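# Press the gauge pin on the magnet-marked fixture post

## Task

Find the post of the checking fixture that has the yellow magnet on it. Drive that post's gauge pin fully home and keep it pressed for one second; after that the spring may push it back out. Do not disturb the other three gauge pins, and do not move the magnet.

## Robot and tools

Robot: two UR20-type arms, left_arm and right_arm, each ending in a Robotiq 2F-85 two-finger gripper and a wrist camera (cam_left_wrist, cam_right_wrist, 896x504). In the scene frame the left base sits near (+0.060, +0.928, 0) m and the right near (-0.064, -0.817, 0) m. Scene frame: origin at table-top height between the arms, +z up, +x out over the table, left_arm toward +y. Each arm reports its hand pose, velocities and camera pose in its own base frame. Move offsets are taken along the axes of that arm's current Hand target. Gripper axes: fingers point along +z, they open and close along y, and a mount block sticks out up to 12 cm toward +x. end_effector_position is the centre of the closed pads; closed fingertips extend about 19 mm beyond it.

execute_actions(actions, cameras): actions is a list of actions, each a table of up to 15 rows, one row per 1/30 s step (a short table repeats its last row to fill 15 steps). Every row has 20 numbers in [-1, 1], both arms in one row: left dx, dy, dz, rx, ry, rz, gripper position, force_limit, speed, activate, then the same ten for the right. The six pose numbers are an offset, not a pose: every row of an action is measured from the Hand target at the start of that action, and the next action starts from the new Hand target, so repeating an offset keeps moving. Scale: 1.0 = 0.6 m for dx/dy/dz and 180 degrees for the rotation vector rx, ry, rz. Six zeros means no new pose request for that arm. Gripper position: +1 fully open (85 mm), about -0.8 pads touching, -1 close until blocked. force_limit and speed (-1..+1, both start at +1) set grip strength and finger speed (about 20, 85, 150 mm/s at -1, 0, +1). Always resend each gripper's current position, force_limit and speed, since 0 is a real command. activate stays 0; send 1 once only if fault reads 7 or 13. An empty actions list returns state plus images; cameras picks images by name, ["all"] or [].

move(target, speed, blend, stop_force, zero, blocking, cameras): straight-line motion of each gripper. target is one 20-number row or a list of up to 15 rows, laid out and scaled as above; every row's offsets count from the Hand targets at the move's start, not from the previous row. speed: top path speed in m/s, 0.002 to 4.2, default 0.25 (turning up to twice that in rad/s); one number or one per target. blend: corner rounding in m per target, 0 = stop at each. stop_force: 6 to 120 N, both arms; an arm's path ends when its wrist sensor feels that much push against its motion, then it backs off slightly and that pose becomes its Hand target. Best for slow, careful presses; unreliable while the gripper rotates; leave it out when pulling away from a contact. zero (default true) re-zeroes the sensor before the move; false accumulates from the last zero. blocking=false returns early and cannot be combined with stop_force. Whole move is capped at 10 s. The result adds a move: line, e.g. done, off_target, moving, held or fault, plus limits such as paced or held.

wait(seconds, cameras): lets time pass (0 to 3600 s) without new commands; a running move continues. stop(cameras): brakes a running move. zoom_image(camera, region): closer look at part of the latest image, region [x0, y0, x1, y1] pixels, at most 504x504, only cam_left_wrist or cam_right_wrist. zero_wrist_force(arm): subtracts the current wrist reading from later ones and resets the stop_force zero. read_manual(section): licence texts only. finished_scene(scene): ends the current scene, with its number as the argument; irreversible, so call it only after the pin has been held in. Call nothing after it in the same reply.

Reading results: Hand target is the last commanded pose after clipping; the gripper may rest a bit short of it. object_status: 0 moving, 1 blocked while opening, 2 blocked while closing (a grip), 3 reached the requested opening. position_measured is in counts (3 open, 230 pads together). fault 7 or 13 needs activate. Wrist force/torque are along the gripper's own axes, force shown as pushing into the arm; a third line gives the peak since last shown. Joint torques are total drive output, not contact alone. Camera calibration lines give intrinsics and world-to-camera pose for projecting image points.

Suggested order: look with the cameras, zoom to find the magnet post and its pin, bring one gripper above that pin with fingers closed, descend slowly along the pin axis with a modest stop_force, press the pin fully home, hold about 1 s (wait), then lift clear without stop_force.

Avoid: pushing past a firm contact (the arms are stiff; about 150 N net force or a joint torque limit triggers a 10 s fault stop), fast impacts, bumping other pins or the magnet, arms touching each other (the clearance check does not always prevent it), paths passing near an arm's own base (the elbow can whip round), commanded rotation beyond 32 degrees per step (it is clipped), long stretched holds that heat motors (MOTOR HOT at 70 °C, brake stop at 85 °C), and anything falling or ending up off the table.

Each tool is called after "Emit:" in YAML: its name, and indented under it one key for each argument.

## Session

Emit:
execute_actions:
  actions: []

Scene clock: 0.00 s.
left_arm: end_effector_position=(+1.5589, -0.2113, +0.3064) position_measured=3 object_status=3 fault=0 end_effector_quat_wxyz=(+0.164, +0.615, -0.603, +0.481) | right_arm: end_effector_position=(+0.3647, +0.8809, +0.2847) position_measured=3 object_status=3 fault=0 end_effector_quat_wxyz=(-0.039, +0.207, +0.977, +0.001)
Joint positions: left_arm=[-0.105 -0.646 1.222 -2.923 -2.399 -2.05] | right_arm=[4.504 -1.813 -1.999 -0.898 1.65 1.781]
Joint velocities: within noise
Joint torques (N m): no reading
Motor temperatures (°C): left_arm=[24 36 26 39 35 34] | right_arm=[29 36 36 38 34 39]
Wrist force (N): no reading
Wrist torque (N m): no reading
Wrist force, peak (N): no reading
Hand target: left_arm +1.5589, -0.2113, +0.3064; +0.164, +0.615, -0.603, +0.481 | right_arm +0.3647, +0.8809, +0.2847; -0.039, +0.207, +0.977, +0.001
Tool commands: left_gripper/position=+1.0 left_gripper/force_limit=+1.0 left_gripper/speed=+1.0 left_gripper/activate=+0.0 right_gripper/position=+1.0 right_gripper/force_limit=+1.0 right_gripper/speed=+1.0 right_gripper/activate=+0.0

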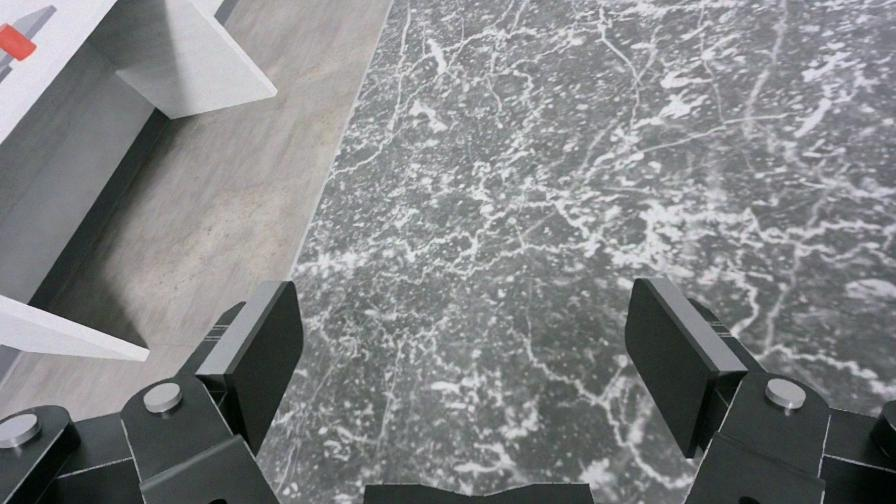

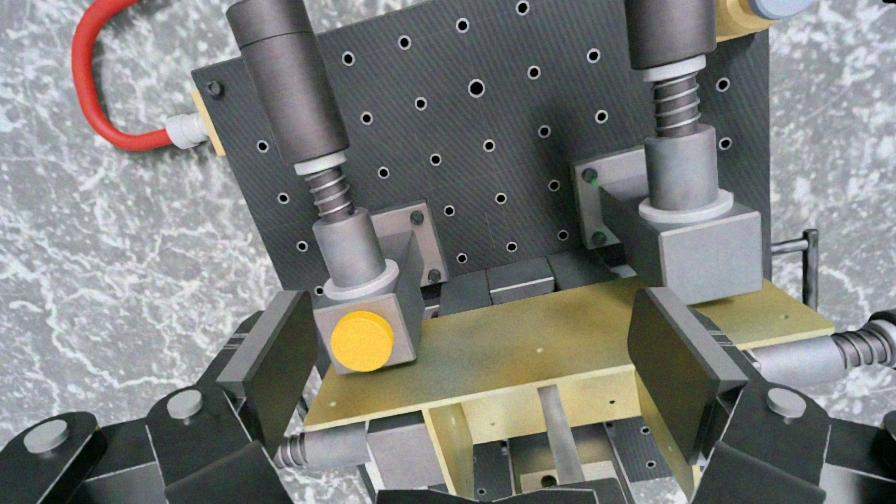

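Emit:
move:
  target: [0,0,0,0,0,0,1,1,1,0,0,0,-0.4,0,0,0,-1,1,1,0]
  cameras: ["cam_right_wrist"]

Scene clock: 2.07 s.
left_arm: end_effector_position=(+1.5589, -0.2113, +0.3064) position_measured=3 object_status=3 fault=0 end_effector_quat_wxyz=(+0.164, +0.615, -0.603, +0.481) | right_arm: end_effector_position=(+0.3832, +0.8766, +0.5237) position_measured=234 object_status=3 fault=0 end_effector_quat_wxyz=(-0.039, +0.207, +0.977, +0.001)
Joint positions: left_arm=[-0.105 -0.646 1.222 -2.923 -2.399 -2.05] | right_arm=[4.484 -1.677 -1.792 -1.244 1.65 1.76]
Joint torques (N m): left_arm=[0.27 -263.25 -92.78 -8.96 -3.37 -1.3] | right_arm=[-20.62 126.12 109.97 4.59 1.92 -6.04]
Wrist force (N): left_arm=[0.1 -0.2 0.0] | right_arm=[1.0 0.4 0.7]
Wrist torque (N m): left_arm=[-0.04 -0.01 0.00] | right_arm=[0.04 -0.17 0.33]
Wrist force, peak (N): left_arm=[0.1 -0.5 0.2] | right_arm=[-0.1 0.0 3.8]
Hand target: left_arm +1.5589, -0.2113, +0.3064; +0.164, +0.615, -0.603, +0.481 | right_arm +0.3832, +0.8767, +0.5239; -0.039, +0.207, +0.977, +0.001
Off the commanded pose: left_arm 0.000 m, 0 deg | right_arm 0.000 m, 0 deg.
move: done
cam_right_wrist: T_world_to_cam=[[0.43549, 0.89881, -0.0499, -0.91999], [0.85335, -0.39454, 0.34079, -0.14113], [0.28662, -0.19099, -0.93881, 0.66608]] pos_world=[0.33016, 0.89843, 0.62751]

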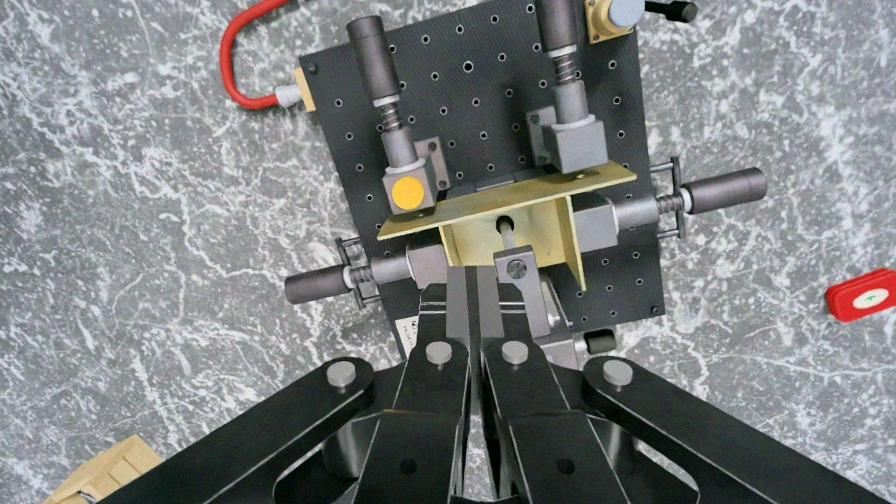

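Emit:
move:
  target:
    - [0,0,0,0,0,0,1,1,1,0,0.2612,-0.1733,0.313,-0.0045,-0.0244,-0.0589,-1,1,1,0]
    - [0,0,0,0,0,0,1,1,1,0,0.239,-0.1692,0.6015,-0.0045,-0.0244,-0.0589,-1,1,1,0]
  blend: [0.04,0]
  cameras: ["cam_right_wrist"]

Scene clock: 6.23 s.
left_arm: end_effector_position=(+1.5589, -0.2113, +0.3064) position_measured=3 object_status=3 fault=0 end_effector_quat_wxyz=(+0.164, +0.615, -0.603, +0.481) | right_arm: end_effector_position=(+0.1836, +0.8485, +0.1769) position_measured=234 object_status=3 fault=0 end_effector_quat_wxyz=(+0.000, +0.116, +0.993, +0.003)
Joint positions: left_arm=[-0.105 -0.646 1.222 -2.923 -2.399 -2.05] | right_arm=[4.733 -1.823 -2.192 -0.691 1.571 1.825]
Joint torques (N m): left_arm=[1.94 -268.43 -93.19 -9.67 -2.46 -1.3] | right_arm=[-16.87 100.37 61.07 16.68 -4.63 -5.2]
Wrist force (N): left_arm=[0.0 -0.3 -0.1] | right_arm=[0.6 1.0 0.6]
Wrist torque (N m): left_arm=[-0.05 0.01 0.00] | right_arm=[0.38 -0.02 -0.02]
Wrist force, peak (N): left_arm=[0.5 -0.5 0.0] | right_arm=[0.6 0.5 3.5]
Hand target: left_arm +1.5589, -0.2113, +0.3064; +0.164, +0.615, -0.603, +0.481 | right_arm +0.1836, +0.8484, +0.1768; +0.000, +0.116, +0.993, +0.003
Off the commanded pose: left_arm 0.000 m, 0 deg | right_arm 0.000 m, 0 deg.
move: done
cam_right_wrist: T_world_to_cam=[[0.26613, 0.96359, -0.02579, -0.85314], [0.88158, -0.23248, 0.41082, -0.01884], [0.38987, -0.13206, -0.91135, 0.31852]] pos_world=[0.11947, 0.85976, 0.27603]

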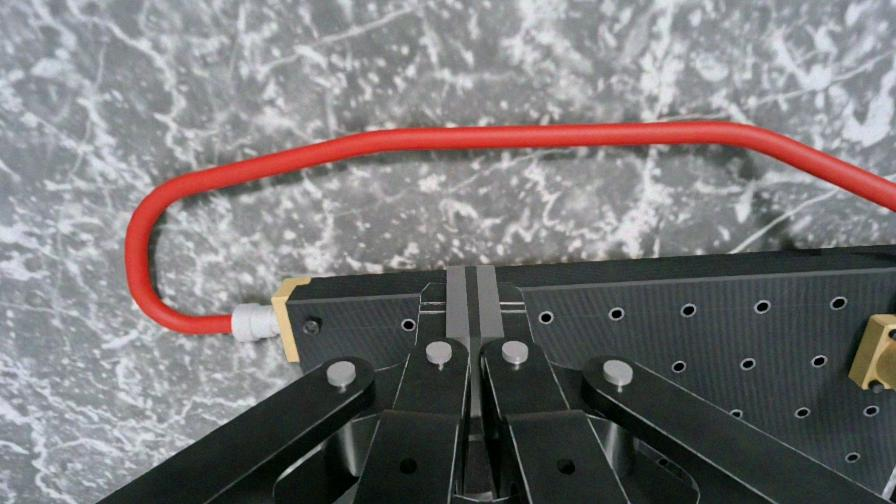

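Emit:
move:
  target: [0,0,0,0,0,0,1,1,1,0,-0.2,0,0,0,0,0,-1,1,1,0]
  speed: 0.03
  stop_force: 60
  cameras: ["cam_right_wrist"]

Emit:
wait:
  seconds: 1.2

Scene clock: 10.10 s.
left_arm: end_effector_position=(+1.5589, -0.2113, +0.3064) position_measured=3 object_status=3 fault=0 end_effector_quat_wxyz=(+0.164, +0.615, -0.603, +0.481) | right_arm: end_effector_position=(+0.2525, +0.8321, +0.1767) position_measured=234 object_status=3 fault=0 end_effector_quat_wxyz=(+0.000, +0.116, +0.993, +0.003)
Joint positions: left_arm=[-0.105 -0.646 1.222 -2.923 -2.399 -2.05] | right_arm=[4.651 -1.824 -2.19 -0.691 1.571 1.743]
Joint torques (N m): left_arm=[-1.33 -266.58 -92.66 -9.21 -2.8 -0.91] | right_arm=[-35.04 126.9 46.53 10.6 -17.75 5.54]
Wrist force (N): left_arm=[-0.2 -0.1 -0.2] | right_arm=[61.8 0.7 -6.1]
Wrist torque (N m): left_arm=[-0.03 0.03 0.00] | right_arm=[0.48 -0.01 -0.38]
Wrist force, peak (N): left_arm=[0.1 -0.4 -0.4] | right_arm=[132.6 -0.2 6.1]
Hand target: left_arm +1.5589, -0.2113, +0.3064; +0.164, +0.615, -0.603, +0.481 | right_arm +0.2525, +0.8321, +0.1767; +0.000, +0.116, +0.993, +0.003 (not the last commanded pose)
Off the commanded pose: left_arm 0.000 m, 0 deg | right_arm 0.049 m, 0 deg.
move: contact (right_arm)
cam_right_wrist: T_world_to_cam=[[0.26613, 0.96359, -0.02579, -0.8557], [0.88158, -0.23248, 0.41082, -0.0834], [0.38987, -0.13206, -0.91135, 0.28927]] pos_world=[0.18847, 0.84336, 0.27583]

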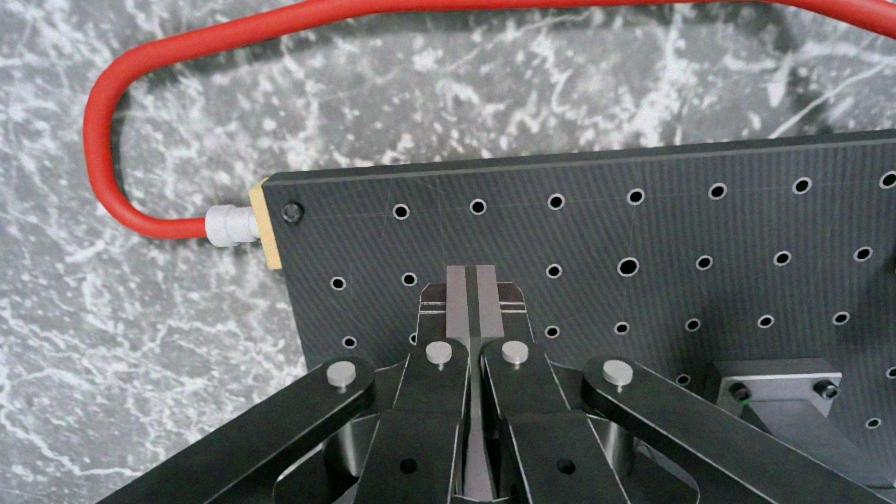

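Scene clock: 11.30 s.
left_arm: end_effector_position=(+1.5589, -0.2113, +0.3064) position_measured=3 object_status=3 fault=0 end_effector_quat_wxyz=(+0.164, +0.615, -0.603, +0.481) | right_arm: end_effector_position=(+0.2525, +0.8321, +0.1767) position_measured=234 object_status=3 fault=0 end_effector_quat_wxyz=(+0.000, +0.116, +0.993, +0.003)
Joint positions: left_arm=[-0.105 -0.646 1.222 -2.923 -2.399 -2.05] | right_arm=[4.651 -1.824 -2.19 -0.691 1.571 1.743]
Joint torques (N m): left_arm=[2.24 -260.85 -92.8 -9.49 -3.41 -1.19] | right_arm=[-36.09 132.87 46.92 11.38 -15.14 4.86]
Wrist force (N): left_arm=[0.0 0.0 0.1] | right_arm=[60.2 1.3 -5.2]
Wrist torque (N m): left_arm=[0.01 -0.01 0.00] | right_arm=[0.45 0.01 -0.37]
Wrist force, peak (N): left_arm=[0.4 -0.3 -0.2] | right_arm=[62.0 0.9 -6.1]
Hand target: left_arm +1.5589, -0.2113, +0.3064; +0.164, +0.615, -0.603, +0.481 | right_arm +0.2525, +0.8321, +0.1767; +0.000, +0.116, +0.993, +0.003 (not the last commanded pose)
Tool commands: left_gripper/position=+1.0 left_gripper/force_limit=+1.0 left_gripper/speed=+1.0 left_gripper/activate=+0.0 right_gripper/position=-1.0 right_gripper/force_limit=+1.0 right_gripper/speed=+1.0 right_gripper/activate=+0.0
Off the commanded pose: left_arm 0.000 m, 0 deg | right_arm 0.049 m, 0 deg.
wait: 1.20 s; at rest by 0.17 s

Emit:
move:
  target: [0,0,0,0,0,0,1,1,1,0,0.005,0,0,0,0,0,-1,1,1,0]
  speed: 0.02

Emit:
move:
  target: [0,0,0,0,0,0,1,1,1,0,0.016,0,0,0,0,0,-1,1,1,0]
  speed: 0.04

Emit:
move:
  target: [0,0,0,0,0,0,1,1,1,0,0.1,0,0,0,0,0,-1,1,1,0]

Emit:
finished_scene:
  scene: 1

Scene clock: 12.13 s.
left_arm: end_effector_position=(+1.5589, -0.2113, +0.3064) position_measured=3 object_status=3 fault=0 end_effector_quat_wxyz=(+0.164, +0.615, -0.603, +0.481) | right_arm: end_effector_position=(+0.2497, +0.8327, +0.1766) position_measured=234 object_status=3 fault=0 end_effector_quat_wxyz=(+0.000, +0.116, +0.993, +0.003)
Joint positions: left_arm=[-0.105 -0.646 1.222 -2.923 -2.399 -2.05] | right_arm=[4.654 -1.824 -2.191 -0.691 1.571 1.746]
Joint torques (N m): left_arm=[1.62 -264.65 -92.61 -9.23 -2.88 -0.92] | right_arm=[5.34 131.27 63.65 13.37 0.32 5.27]
Wrist force (N): left_arm=[-0.2 -0.1 0.3] | right_arm=[12.0 -1.9 0.6]
Wrist torque (N m): left_arm=[-0.02 0.04 0.00] | right_arm=[0.51 -0.17 -0.07]
Wrist force, peak (N): left_arm=[0.2 -0.5 -0.2] | right_arm=[60.6 1.6 -5.0]
Hand target: left_arm +1.5589, -0.2113, +0.3064; +0.164, +0.615, -0.603, +0.481 | right_arm +0.2496, +0.8328, +0.1767; +0.000, +0.116, +0.993, +0.003
Off the commanded pose: left_arm 0.000 m, 0 deg | right_arm 0.000 m, 0 deg.
move: done

Scene clock: 12.70 s.
left_arm: end_effector_position=(+1.5589, -0.2113, +0.3064) position_measured=3 object_status=3 fault=0 end_effector_quat_wxyz=(+0.164, +0.615, -0.603, +0.481) | right_arm: end_effector_position=(+0.2404, +0.8349, +0.1767) position_measured=234 object_status=3 fault=0 end_effector_quat_wxyz=(+0.000, +0.116, +0.993, +0.003)
Joint positions: left_arm=[-0.105 -0.646 1.222 -2.923 -2.399 -2.05] | right_arm=[4.665 -1.824 -2.191 -0.691 1.571 1.757]
Joint torques (N m): left_arm=[0.83 -266.78 -94.11 -9.41 -2.9 -1.23] | right_arm=[1.59 132.04 62.34 16.52 2.68 4.11]
Wrist force (N): left_arm=[0.1 -0.1 0.2] | right_arm=[10.6 -0.5 6.9]
Wrist torque (N m): left_arm=[-0.01 -0.01 0.00] | right_arm=[0.57 -0.45 -0.06]
Wrist force, peak (N): left_arm=[-0.2 -0.4 -0.2] | right_arm=[11.9 -0.9 7.0]
Hand target: left_arm +1.5589, -0.2113, +0.3064; +0.164, +0.615, -0.603, +0.481 | right_arm +0.2402, +0.8350, +0.1767; +0.000, +0.116, +0.993, +0.003
Off the commanded pose: left_arm 0.000 m, 0 deg | right_arm 0.000 m, 0 deg.
move: done

Scene clock: 13.50 s.
left_arm: end_effector_position=(+1.5589, -0.2113, +0.3064) position_measured=3 object_status=3 fault=0 end_effector_quat_wxyz=(+0.164, +0.615, -0.603, +0.481) | right_arm: end_effector_position=(+0.1820, +0.8488, +0.1768) position_measured=234 object_status=3 fault=0 end_effector_quat_wxyz=(+0.000, +0.116, +0.993, +0.003)
Joint positions: left_arm=[-0.105 -0.646 1.222 -2.923 -2.399 -2.05] | right_arm=[4.735 -1.823 -2.192 -0.69 1.571 1.827]
Joint torques (N m): left_arm=[-1.2 -271.16 -89.85 -9.74 -2.3 -1.79] | right_arm=[11.18 90.04 86.84 5.56 -4.41 5.12]
Wrist force (N): left_arm=[0.0 -0.2 -0.1] | right_arm=[2.3 1.0 6.7]
Wrist torque (N m): left_arm=[-0.03 0.01 0.00] | right_arm=[0.39 -0.33 -0.04]
Wrist force, peak (N): left_arm=[0.0 -0.4 0.2] | right_arm=[10.6 -0.8 7.1]
Hand target: left_arm +1.5589, -0.2113, +0.3064; +0.164, +0.615, -0.603, +0.481 | right_arm +0.1819, +0.8488, +0.1768; +0.000, +0.116, +0.993, +0.003
Off the commanded pose: left_arm 0.000 m, 0 deg | right_arm 0.000 m, 0 deg.
move: done

The scene is finished: the task was done.


## Next scene

The same job, from a new start.

Emit:
execute_actions:
  actions: []

Scene clock: 0.00 s.
left_arm: end_effector_position=(+1.2449, -0.9950, +0.1726) position_measured=3 object_status=3 fault=0 end_effector_quat_wxyz=(-0.052, -0.612, +0.785, -0.079) | right_arm: end_effector_position=(+1.5911, -0.4431, +0.2264) position_measured=3 object_status=3 fault=0 end_effector_quat_wxyz=(+0.277, +0.852, -0.343, +0.282)
Joint positions: left_arm=[-0.774 -0.625 0.99 -2.08 -1.695 -2.108] | right_arm=[3.13 -2.528 -1.097 -0.679 0.847 -2.545]
Joint velocities: within noise
Joint torques (N m): no reading
Motor temperatures (°C): left_arm=[24 35 26 39 34 34] | right_arm=[28 35 36 37 34 38]
Wrist force (N): no reading
Wrist torque (N m): no reading
Wrist force, peak (N): no reading
Hand target: left_arm +1.2449, -0.9950, +0.1726; -0.052, -0.612, +0.785, -0.079 | right_arm +1.5911, -0.4431, +0.2264; +0.277, +0.852, -0.343, +0.282
Tool commands: left_gripper/position=+1.0 left_gripper/force_limit=+1.0 left_gripper/speed=+1.0 left_gripper/activate=+0.0 right_gripper/position=+1.0 right_gripper/force_limit=+1.0 right_gripper/speed=+1.0 right_gripper/activate=+0.0
camera_calibration:
cam_left_wrist: T_world_to_cam=[[-0.96269, 0.26452, -0.05706, 1.47173], [0.24163, 0.93521, 0.25882, 0.60288], [0.12183, 0.23538, -0.96424, 0.36947]] pos_world=[1.22613, -1.04009, 0.28419]
cam_right_wrist: T_world_to_cam=[[-0.7524, -0.61621, 0.23277, 0.88009], [-0.65701, 0.67666, -0.33238, 1.43887], [0.04731, -0.40301, -0.91397, 0.06985]] pos_world=[1.60422, -0.40315, 0.33723]

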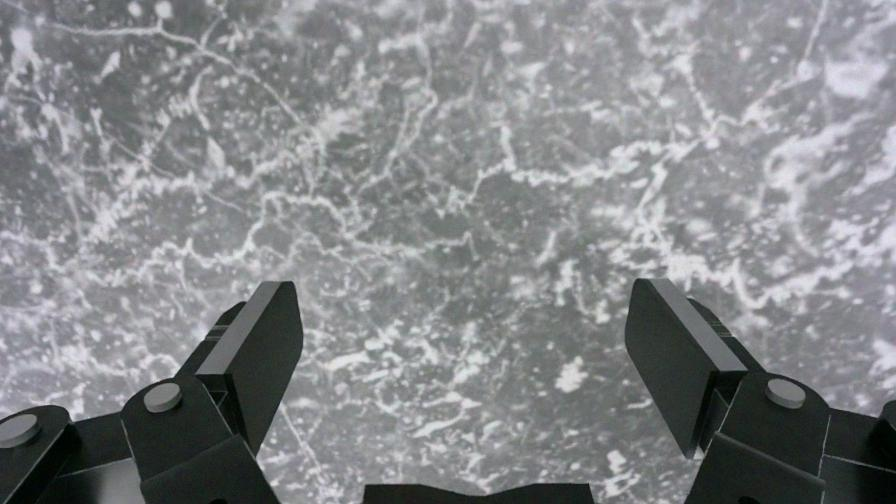

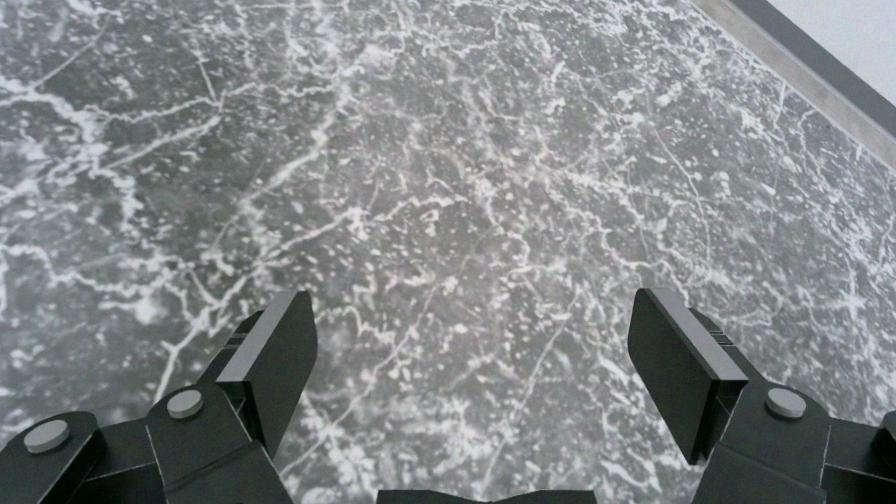

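Emit:
move:
  target:
    - [0.1,0.15,-0.788,0,0,0,-1,1,1,0,0,0,0,0,0,0,1,1,1,0]
    - [0.42,1,-0.788,0,0,0,-1,1,1,0,0,0,0,0,0,0,1,1,1,0]
  blend: [0.1,0]
  speed: 0.7
  cameras: ["cam_left_wrist"]

Scene clock: 3.97 s.
left_arm: end_effector_position=(+0.5944, -1.0035, +0.6454) position_measured=234 object_status=3 fault=0 end_effector_quat_wxyz=(-0.052, -0.612, +0.785, -0.079) | right_arm: end_effector_position=(+1.5911, -0.4431, +0.2264) position_measured=3 object_status=3 fault=0 end_effector_quat_wxyz=(+0.277, +0.852, -0.343, +0.282)
Joint positions: left_arm=[-1.193 -1.317 1.488 -1.924 -1.626 -2.523] | right_arm=[3.13 -2.528 -1.097 -0.679 0.847 -2.545]
Joint torques (N m): left_arm=[-12.96 -189.94 -87.43 -14.18 6.15 -5.08] | right_arm=[0.29 266.63 98.51 10.76 -2.73 -0.54]
Wrist force (N): left_arm=[0.6 -0.3 0.2] | right_arm=[-0.1 0.0 -0.1]
Wrist torque (N m): left_arm=[0.00 -0.04 0.13] | right_arm=[0.01 0.02 0.00]
Wrist force, peak (N): left_arm=[3.1 6.3 0.0] | right_arm=[-0.5 0.0 -0.3]
Hand target: left_arm +0.5942, -1.0035, +0.6454; -0.052, -0.612, +0.785, -0.079 | right_arm +1.5911, -0.4431, +0.2264; +0.277, +0.852, -0.343, +0.282
Off the commanded pose: left_arm 0.000 m, 0 deg | right_arm 0.000 m, 0 deg.
move: done
cam_left_wrist: T_world_to_cam=[[-0.96269, 0.26452, -0.05706, 0.87472], [0.24163, 0.93521, 0.25882, 0.64564], [0.12183, 0.23538, -0.96424, 0.90661]] pos_world=[0.57563, -1.04859, 0.75699]

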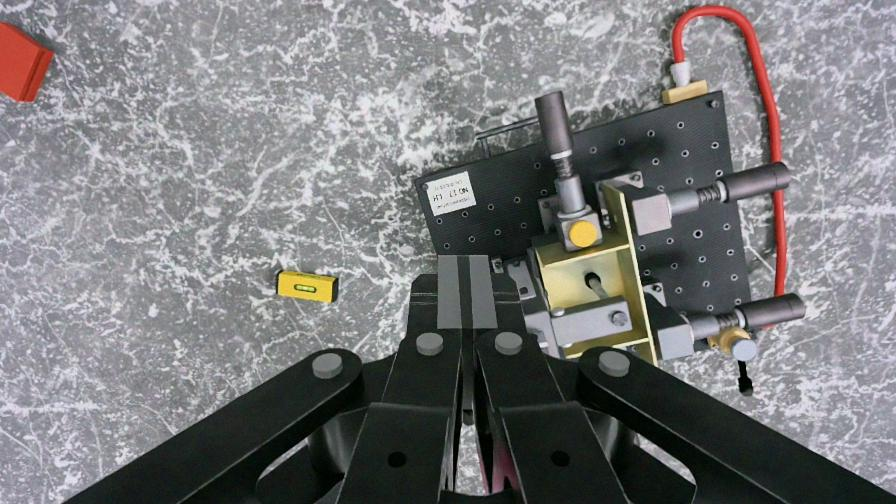

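Emit:
zoom_image:
  camera: "cam_left_wrist"
  region: [500, 70, 680, 270]

Scaled by 2.520 from the camera's image (finer frame: 1280x720).

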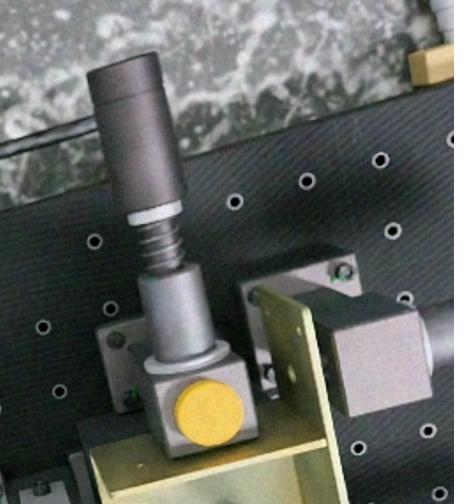

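Emit:
move:
  target: [0.1887,0.0162,0.3638,-0.0122,-0.0592,-0.0782,-1,1,1,0,0,0,0,0,0,0,1,1,1,0]
  speed: 0.4
  cameras: ["cam_left_wrist"]

Scene clock: 7.03 s.
left_arm: end_effector_position=(+0.5605, -1.1501, +0.4510) position_measured=234 object_status=3 fault=0 end_effector_quat_wxyz=(+0.000, +0.707, -0.707, +0.001) | right_arm: end_effector_position=(+1.5911, -0.4431, +0.2264) position_measured=3 object_status=3 fault=0 end_effector_quat_wxyz=(+0.277, +0.852, -0.343, +0.282)
Joint positions: left_arm=[-1.275 -1.081 1.372 -1.863 -1.571 -2.846] | right_arm=[3.13 -2.528 -1.097 -0.679 0.847 -2.545]
Joint torques (N m): left_arm=[-18.13 -171.77 -121.17 -5.7 6.06 -4.63] | right_arm=[-0.58 263.16 100.84 10.61 -2.69 -0.34]
Wrist force (N): left_arm=[0.3 -0.2 -0.5] | right_arm=[0.0 0.1 -0.1]
Wrist torque (N m): left_arm=[-0.02 -0.01 0.18] | right_arm=[0.02 0.00 0.00]
Wrist force, peak (N): left_arm=[3.5 0.3 3.2] | right_arm=[0.4 0.3 0.1]
Hand target: left_arm +0.5604, -1.1503, +0.4508; +0.000, +0.707, -0.707, +0.000 | right_arm +1.5911, -0.4431, +0.2264; +0.277, +0.852, -0.343, +0.282
Off the commanded pose: left_arm 0.000 m, 0 deg | right_arm 0.000 m, 0 deg.
move: done
cam_left_wrist: T_world_to_cam=[[-0.99962, 0.02622, 0.0083, 0.58689], [0.02726, 0.90444, 0.42572, 0.85074], [0.00365, 0.42579, -0.90482, 1.01621]] pos_world=[0.55977, -1.21752, 0.55243]

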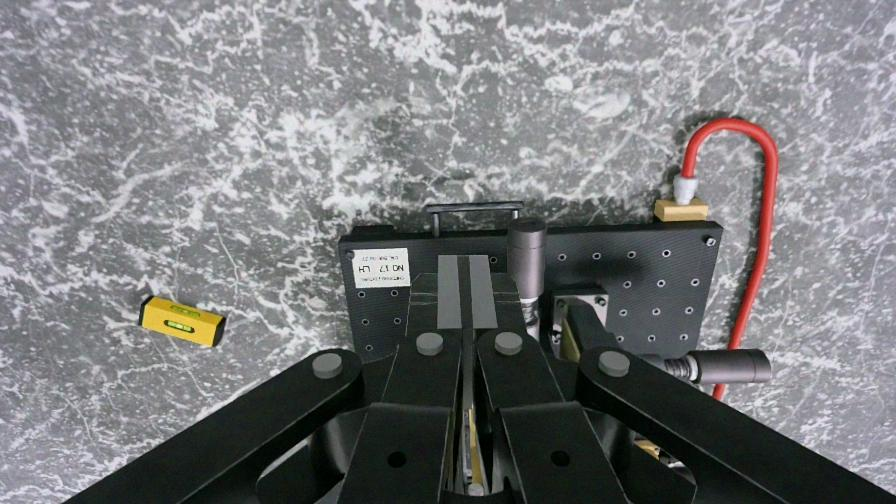

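Emit:
move:
  target: [-0.0755,0.1257,0.4547,0,0,0,-1,1,1,0,0,0,0,0,0,0,1,1,1,0]
  speed: 0.4

Emit:
move:
  target: [-0.16,0,0,0,0,0,-1,1,1,0,0,0,0,0,0,0,1,1,1,0]
  speed: 0.025
  stop_force: 35

Emit:
wait:
  seconds: 1.1

Scene clock: 8.97 s.
left_arm: end_effector_position=(+0.4851, -1.1053, +0.1781) position_measured=234 object_status=3 fault=0 end_effector_quat_wxyz=(+0.000, +0.707, -0.707, +0.000) | right_arm: end_effector_position=(+1.5911, -0.4431, +0.2264) position_measured=3 object_status=3 fault=0 end_effector_quat_wxyz=(+0.277, +0.852, -0.343, +0.282)
Joint positions: left_arm=[-1.325 -1.01 1.678 -2.24 -1.571 -2.896] | right_arm=[3.13 -2.528 -1.097 -0.679 0.847 -2.545]
Joint torques (N m): left_arm=[-15.41 -169.13 -61.14 -14.06 6.25 -4.44] | right_arm=[3.05 265.64 98.06 10.44 -2.71 -0.68]
Wrist force (N): left_arm=[0.2 -0.6 -0.2] | right_arm=[0.0 0.2 -0.1]
Wrist torque (N m): left_arm=[-0.13 0.03 0.18] | right_arm=[0.04 -0.01 0.00]
Wrist force, peak (N): left_arm=[0.8 -1.4 -4.4] | right_arm=[0.4 0.0 -0.3]
Hand target: left_arm +0.4851, -1.1053, +0.1779; +0.000, +0.707, -0.707, +0.000 | right_arm +1.5911, -0.4431, +0.2264; +0.277, +0.852, -0.343, +0.282
Off the commanded pose: left_arm 0.000 m, 0 deg | right_arm 0.000 m, 0 deg.
move: done

Scene clock: 12.77 s.
left_arm: end_effector_position=(+0.4851, -1.0483, +0.1778) position_measured=234 object_status=3 fault=0 end_effector_quat_wxyz=(+0.000, +0.707, -0.707, +0.000) | right_arm: end_effector_position=(+1.5911, -0.4431, +0.2264) position_measured=3 object_status=3 fault=0 end_effector_quat_wxyz=(+0.277, +0.852, -0.343, +0.282)
Joint positions: left_arm=[-1.312 -1.057 1.764 -2.278 -1.571 -2.884] | right_arm=[3.13 -2.528 -1.097 -0.679 0.847 -2.545]
Joint torques (N m): left_arm=[-9.85 -153.91 -85.5 -6.21 3.21 -4.53] | right_arm=[-2.35 265.15 100.01 10.46 -2.71 -0.87]
Wrist force (N): left_arm=[20.2 -1.1 -6.0] | right_arm=[0.0 0.3 -0.4]
Wrist torque (N m): left_arm=[-0.10 0.07 -0.23] | right_arm=[0.05 0.01 0.00]
Wrist force, peak (N): left_arm=[82.6 -3.7 17.9] | right_arm=[0.0 0.3 -0.4]
Hand target: left_arm +0.4851, -1.0483, +0.1778; +0.000, +0.707, -0.707, +0.000 (not the last commanded pose) | right_arm +1.5911, -0.4431, +0.2264; +0.277, +0.852, -0.343, +0.282
Off the commanded pose: left_arm 0.039 m, 0 deg | right_arm 0.000 m, 0 deg.
move: contact (left_arm)

Scene clock: 13.87 s.
left_arm: end_effector_position=(+0.4851, -1.0483, +0.1778) position_measured=234 object_status=3 fault=0 end_effector_quat_wxyz=(+0.000, +0.707, -0.707, +0.000) | right_arm: end_effector_position=(+1.5911, -0.4431, +0.2264) position_measured=3 object_status=3 fault=0 end_effector_quat_wxyz=(+0.277, +0.852, -0.343, +0.282)
Joint positions: left_arm=[-1.312 -1.057 1.764 -2.278 -1.571 -2.884] | right_arm=[3.13 -2.528 -1.097 -0.679 0.847 -2.545]
Joint torques (N m): left_arm=[-6.89 -153.67 -88 -6.23 3.05 -4.71] | right_arm=[-0.07 267.26 97.78 9.9 -2.45 -0.26]
Wrist force (N): left_arm=[19.0 -1.2 -5.6] | right_arm=[-0.2 -0.3 -0.3]
Wrist torque (N m): left_arm=[-0.11 0.07 -0.22] | right_arm=[-0.05 0.03 0.00]
Wrist force, peak (N): left_arm=[20.3 -1.3 -5.8] | right_arm=[0.0 0.4 -0.3]
Hand target: left_arm +0.4851, -1.0483, +0.1778; +0.000, +0.707, -0.707, +0.000 (not the last commanded pose) | right_arm +1.5911, -0.4431, +0.2264; +0.277, +0.852, -0.343, +0.282
Tool commands: left_gripper/position=-1.0 left_gripper/force_limit=+1.0 left_gripper/speed=+1.0 left_gripper/activate=+0.0 right_gripper/position=+1.0 right_gripper/force_limit=+1.0 right_gripper/speed=+1.0 right_gripper/activate=+0.0
Off the commanded pose: left_arm 0.039 m, 0 deg | right_arm 0.000 m, 0 deg.
wait: 1.10 s; at rest by 0.17 s

Emit:
move:
  target: [-0.0015,0,0,0,0,0,-1,1,1,0,0,0,0,0,0,0,1,1,1,0]
  speed: 0.02

Emit:
wait:
  seconds: 0.8

Emit:
move:
  target: [0.06,0,0,0,0,0,-1,1,1,0,0,0,0,0,0,0,1,1,1,0]
  speed: 0.1

Emit:
finished_scene:
  scene: 2

Scene clock: 14.70 s.
left_arm: end_effector_position=(+0.4850, -1.0477, +0.1779) position_measured=234 object_status=3 fault=0 end_effector_quat_wxyz=(+0.000, +0.707, -0.707, +0.001) | right_arm: end_effector_position=(+1.5911, -0.4431, +0.2264) position_measured=3 object_status=3 fault=0 end_effector_quat_wxyz=(+0.277, +0.852, -0.343, +0.282)
Joint positions: left_arm=[-1.312 -1.058 1.765 -2.279 -1.571 -2.884] | right_arm=[3.13 -2.528 -1.097 -0.679 0.847 -2.545]
Joint torques (N m): left_arm=[38.17 -236.11 -7.08 14.74 3.44 2.65] | right_arm=[0.23 263.47 101.68 9.87 -3.39 -0.72]
Wrist force (N): left_arm=[82.5 -12.0 19.2] | right_arm=[-0.1 0.1 0.0]
Wrist torque (N m): left_arm=[0.09 0.76 -0.39] | right_arm=[0.02 0.01 0.00]
Wrist force, peak (N): left_arm=[82.5 -12.0 19.2] | right_arm=[0.5 0.2 -0.3]
Hand target: left_arm +0.4851, -1.0474, +0.1778; +0.000, +0.707, -0.707, +0.000 | right_arm +1.5911, -0.4431, +0.2264; +0.277, +0.852, -0.343, +0.282
Off the commanded pose: left_arm 0.000 m, 0 deg | right_arm 0.000 m, 0 deg.
move: done

Scene clock: 15.50 s.
left_arm: end_effector_position=(+0.4851, -1.0474, +0.1779) position_measured=234 object_status=3 fault=0 end_effector_quat_wxyz=(+0.000, +0.707, -0.707, +0.000) | right_arm: end_effector_position=(+1.5911, -0.4431, +0.2264) position_measured=3 object_status=3 fault=0 end_effector_quat_wxyz=(+0.277, +0.852, -0.343, +0.282)
Joint positions: left_arm=[-1.312 -1.058 1.765 -2.278 -1.571 -2.884] | right_arm=[3.13 -2.528 -1.097 -0.679 0.847 -2.545]
Joint torques (N m): left_arm=[51.89 -236.2 9.16 28.15 3.89 3.27] | right_arm=[2.25 266.58 98.69 10.53 -3.53 -0.59]
Wrist force (N): left_arm=[109.3 -13.6 27.0] | right_arm=[0.1 0.1 -0.1]
Wrist torque (N m): left_arm=[0.15 0.99 -0.47] | right_arm=[0.02 -0.03 0.00]
Wrist force, peak (N): left_arm=[109.3 -13.6 27.0] | right_arm=[-0.1 0.3 -0.3]
Hand target: left_arm +0.4851, -1.0474, +0.1778; +0.000, +0.707, -0.707, +0.000 | right_arm +1.5911, -0.4431, +0.2264; +0.277, +0.852, -0.343, +0.282
Tool commands: left_gripper/position=-1.0 left_gripper/force_limit=+1.0 left_gripper/speed=+1.0 left_gripper/activate=+0.0 right_gripper/position=+1.0 right_gripper/force_limit=+1.0 right_gripper/speed=+1.0 right_gripper/activate=+0.0
Off the commanded pose: left_arm 0.000 m, 0 deg | right_arm 0.000 m, 0 deg.
wait: 0.80 s; at rest by 0.17 s

Scene clock: 16.33 s.
left_arm: end_effector_position=(+0.4851, -1.0832, +0.1779) position_measured=234 object_status=3 fault=0 end_effector_quat_wxyz=(+0.000, +0.707, -0.707, +0.000) | right_arm: end_effector_position=(+1.5911, -0.4431, +0.2264) position_measured=3 object_status=3 fault=0 end_effector_quat_wxyz=(+0.277, +0.852, -0.343, +0.282)
Joint positions: left_arm=[-1.32 -1.028 1.712 -2.255 -1.571 -2.891] | right_arm=[3.13 -2.528 -1.097 -0.679 0.847 -2.545]
Joint torques (N m): left_arm=[-16.17 -166.49 -109.53 -6.21 3.91 -4.87] | right_arm=[4.86 267.91 95.76 9.96 -2.26 -0.18]
Wrist force (N): left_arm=[-2.6 -0.8 -0.3] | right_arm=[-0.2 0.1 -0.1]
Wrist torque (N m): left_arm=[-0.15 0.53 0.17] | right_arm=[0.03 0.03 0.00]
Wrist force, peak (N): left_arm=[109.7 -13.8 27.2] | right_arm=[0.1 0.4 -0.4]
Hand target: left_arm +0.4851, -1.0834, +0.1779; +0.000, +0.707, -0.707, +0.000 | right_arm +1.5911, -0.4431, +0.2264; +0.277, +0.852, -0.343, +0.282
Off the commanded pose: left_arm 0.000 m, 0 deg | right_arm 0.000 m, 0 deg.
move: done

The scene is finished: the task was done.


## Next scene

The same job, from a new start.

Emit:
execute_actions:
  actions: []

Scene clock: 0.00 s.
left_arm: end_effector_position=(+0.4095, -1.0280, +0.3496) position_measured=3 object_status=3 fault=0 end_effector_quat_wxyz=(-0.166, +0.603, +0.780, +0.006) | right_arm: end_effector_position=(+1.7496, +0.0920, +0.2599) position_measured=3 object_status=3 fault=0 end_effector_quat_wxyz=(-0.210, +0.702, +0.632, +0.252)
Joint positions: left_arm=[-1.316 -1.125 1.554 -1.726 -1.763 0.028] | right_arm=[3.192 -2.85 -0.27 -1.441 2.224 1.778]
Joint velocities: within noise
Joint torques (N m): no reading
Motor temperatures (°C): left_arm=[24 35 26 38 34 33] | right_arm=[28 35 35 36 33 38]
Wrist force (N): no reading
Wrist torque (N m): no reading
Wrist force, peak (N): no reading
Hand target: left_arm +0.4095, -1.0280, +0.3496; -0.166, +0.603, +0.780, +0.006 | right_arm +1.7496, +0.0920, +0.2599; -0.210, +0.702, +0.632, +0.252
Tool commands: left_gripper/position=+1.0 left_gripper/force_limit=+1.0 left_gripper/speed=+1.0 left_gripper/activate=+0.0 right_gripper/position=+1.0 right_gripper/force_limit=+1.0 right_gripper/speed=+1.0 right_gripper/activate=+0.0
camera_calibration:
cam_left_wrist: T_world_to_cam=[[0.9508, 0.2447, -0.19002, -0.07115], [0.27712, -0.94595, 0.16847, -1.12698], [-0.13853, -0.21284, -0.96722, 0.29654]] pos_world=[0.42104, -0.98554, 0.46316]
cam_right_wrist: T_world_to_cam=[[0.99231, -0.12159, -0.02333, -1.71021], [-0.12362, -0.96276, -0.24045, 0.38571], [0.00678, 0.24148, -0.97038, 0.33492]] pos_world=[1.74246, 0.08251, 0.37785]

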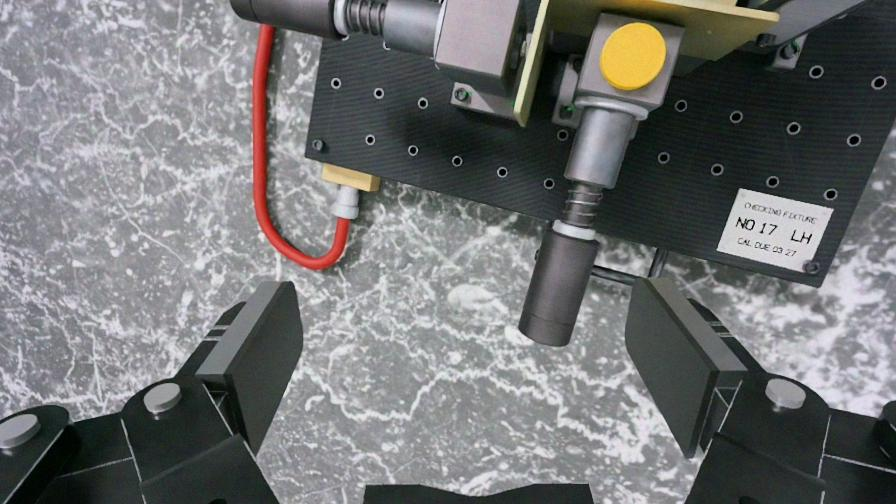

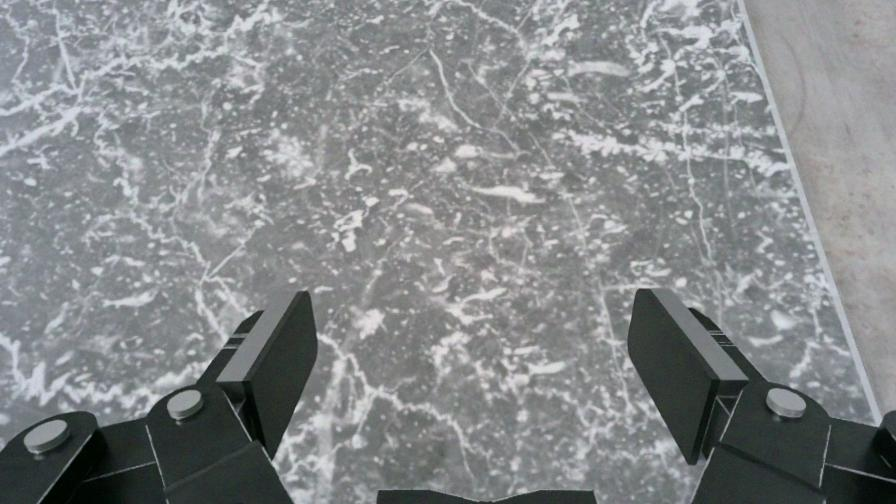

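Emit:
move:
  target:
    - [-0.1995,0.0337,0.0075,-0.0717,-0.0787,0.0737,-1,1,1,0,0,0,0,0,0,0,1,1,1,0]
    - [-0.2238,0.0858,0.2237,-0.0717,-0.0787,0.0737,-1,1,1,0,0,0,0,0,0,0,1,1,1,0]
  blend: [0.02,0]
  speed: 0.35

Emit:
move:
  target: [0.15,0,0,0,0,0,-1,1,1,0,0,0,0,0,0,0,1,1,1,0]
  speed: 0.025
  stop_force: 35
  cameras: ["cam_left_wrist"]

Emit:
wait:
  seconds: 0.8

Scene clock: 2.97 s.
left_arm: end_effector_position=(+0.4533, -1.1121, +0.1775) position_measured=234 object_status=3 fault=0 end_effector_quat_wxyz=(+0.000, +0.700, +0.714, +0.000) | right_arm: end_effector_position=(+1.7496, +0.0920, +0.2599) position_measured=3 object_status=3 fault=0 end_effector_quat_wxyz=(-0.210, +0.702, +0.632, +0.252)
Joint positions: left_arm=[-1.352 -1.015 1.688 -2.245 -1.571 0.199] | right_arm=[3.192 -2.85 -0.27 -1.441 2.224 1.778]
Joint torques (N m): left_arm=[17.93 -173.06 -64.01 -12.98 5.39 2.5] | right_arm=[-0.7 309.86 106.71 11.25 3.86 -0.74]
Wrist force (N): left_arm=[-0.4 0.1 -0.6] | right_arm=[-0.3 0.1 0.1]
Wrist torque (N m): left_arm=[-0.10 0.01 0.04] | right_arm=[0.02 0.04 0.00]
Wrist force, peak (N): left_arm=[-2.0 0.2 -4.1] | right_arm=[-0.6 0.2 0.0]
Hand target: left_arm +0.4533, -1.1121, +0.1773; +0.000, +0.700, +0.714, +0.000 | right_arm +1.7496, +0.0920, +0.2599; -0.210, +0.702, +0.632, +0.252
Off the commanded pose: left_arm 0.000 m, 0 deg | right_arm 0.000 m, 0 deg.
move: done

Scene clock: 6.00 s.
left_arm: end_effector_position=(+0.4527, -1.0805, +0.1773) position_measured=234 object_status=3 fault=0 end_effector_quat_wxyz=(+0.000, +0.700, +0.714, +0.000) | right_arm: end_effector_position=(+1.7496, +0.0920, +0.2599) position_measured=3 object_status=3 fault=0 end_effector_quat_wxyz=(-0.210, +0.702, +0.632, +0.252)
Joint positions: left_arm=[-1.346 -1.042 1.737 -2.266 -1.571 0.204] | right_arm=[3.192 -2.85 -0.27 -1.441 2.224 1.778]
Joint torques (N m): left_arm=[-6.01 -162.46 -87.07 -3.87 4.74 -4.36] | right_arm=[5.32 304.4 105.93 11.06 3.71 -1.59]
Wrist force (N): left_arm=[-23.7 0.9 -6.2] | right_arm=[-0.2 0.2 0.0]
Wrist torque (N m): left_arm=[-0.05 -0.07 -0.06] | right_arm=[0.04 0.03 0.00]
Wrist force, peak (N): left_arm=[-95.3 1.5 16.3] | right_arm=[-0.3 0.5 0.2]
Hand target: left_arm +0.4527, -1.0805, +0.1773; +0.000, +0.700, +0.714, +0.000 (not the last commanded pose) | right_arm +1.7496, +0.0920, +0.2599; -0.210, +0.702, +0.632, +0.252
Off the commanded pose: left_arm 0.058 m, 0 deg | right_arm 0.000 m, 0 deg.
move: contact (left_arm)
cam_left_wrist: T_world_to_cam=[[0.99994, -0.0064, 0.00858, -0.46088], [-0.00945, -0.90405, 0.42733, -1.03046], [0.00502, -0.42739, -0.90406, -0.18336]] pos_world=[0.45204, -1.01289, 0.27853]

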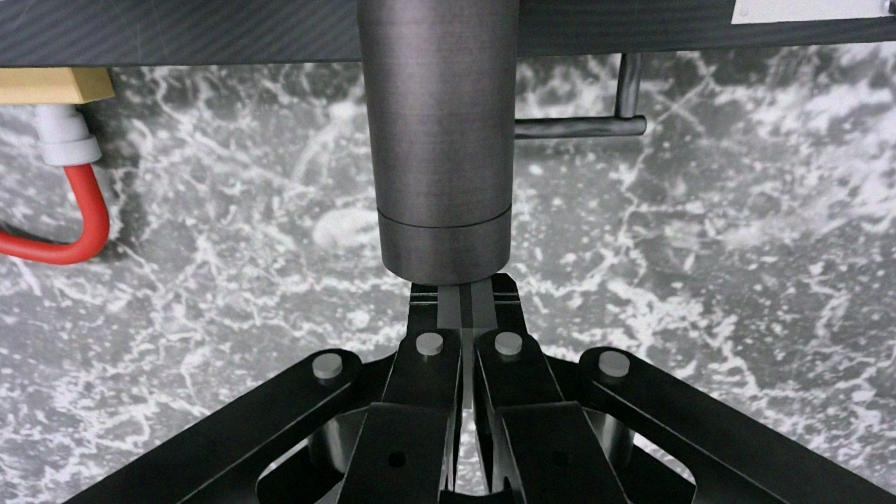

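Scene clock: 6.80 s.
left_arm: end_effector_position=(+0.4527, -1.0805, +0.1773) position_measured=234 object_status=3 fault=0 end_effector_quat_wxyz=(+0.000, +0.700, +0.714, +0.000) | right_arm: end_effector_position=(+1.7496, +0.0920, +0.2599) position_measured=3 object_status=3 fault=0 end_effector_quat_wxyz=(-0.210, +0.702, +0.632, +0.252)
Joint positions: left_arm=[-1.346 -1.042 1.737 -2.266 -1.571 0.204] | right_arm=[3.192 -2.85 -0.27 -1.441 2.224 1.778]
Joint torques (N m): left_arm=[-10.15 -164.68 -86.75 -4.15 4.69 -4.26] | right_arm=[-0.14 309.64 109.45 10.31 3.97 -1.39]
Wrist force (N): left_arm=[-22.9 0.8 -5.4] | right_arm=[-0.3 -0.1 0.0]
Wrist torque (N m): left_arm=[-0.05 -0.09 -0.05] | right_arm=[-0.01 0.04 0.00]
Wrist force, peak (N): left_arm=[-23.7 0.6 -5.6] | right_arm=[-0.2 0.2 -0.4]
Hand target: left_arm +0.4527, -1.0805, +0.1773; +0.000, +0.700, +0.714, +0.000 (not the last commanded pose) | right_arm +1.7496, +0.0920, +0.2599; -0.210, +0.702, +0.632, +0.252
Tool commands: left_gripper/position=-1.0 left_gripper/force_limit=+1.0 left_gripper/speed=+1.0 left_gripper/activate=+0.0 right_gripper/position=+1.0 right_gripper/force_limit=+1.0 right_gripper/speed=+1.0 right_gripper/activate=+0.0
Off the commanded pose: left_arm 0.058 m, 0 deg | right_arm 0.000 m, 0 deg.
wait: 0.80 s; at rest by 0.17 s

Emit:
move:
  target: [-0.06,0,0,0,0,0,-1,1,1,0,0,0,0,0,0,0,1,1,1,0]
  speed: 0.1

Emit:
finished_scene:
  scene: 3

Scene clock: 8.30 s.
left_arm: end_effector_position=(+0.4534, -1.1163, +0.1773) position_measured=234 object_status=3 fault=0 end_effector_quat_wxyz=(+0.000, +0.700, +0.714, +0.000) | right_arm: end_effector_position=(+1.7496, +0.0920, +0.2599) position_measured=3 object_status=3 fault=0 end_effector_quat_wxyz=(-0.210, +0.702, +0.632, +0.252)
Joint positions: left_arm=[-1.352 -1.011 1.682 -2.242 -1.571 0.198] | right_arm=[3.192 -2.85 -0.27 -1.441 2.224 1.778]
Joint torques (N m): left_arm=[-20.28 -181.39 -113.8 -6.75 5.77 -4.57] | right_arm=[-0.82 307.45 105.46 10.94 3.63 -1.11]
Wrist force (N): left_arm=[5.2 -0.3 -1.3] | right_arm=[-0.2 0.3 0.2]
Wrist torque (N m): left_arm=[-0.17 -1.01 0.38] | right_arm=[0.05 0.03 0.00]
Wrist force, peak (N): left_arm=[-23.2 0.7 -5.4] | right_arm=[-0.5 0.3 0.0]
Hand target: left_arm +0.4534, -1.1165, +0.1773; +0.000, +0.700, +0.714, +0.000 | right_arm +1.7496, +0.0920, +0.2599; -0.210, +0.702, +0.632, +0.252
Off the commanded pose: left_arm 0.000 m, 0 deg | right_arm 0.000 m, 0 deg.
move: done

The scene is finished: the task was done.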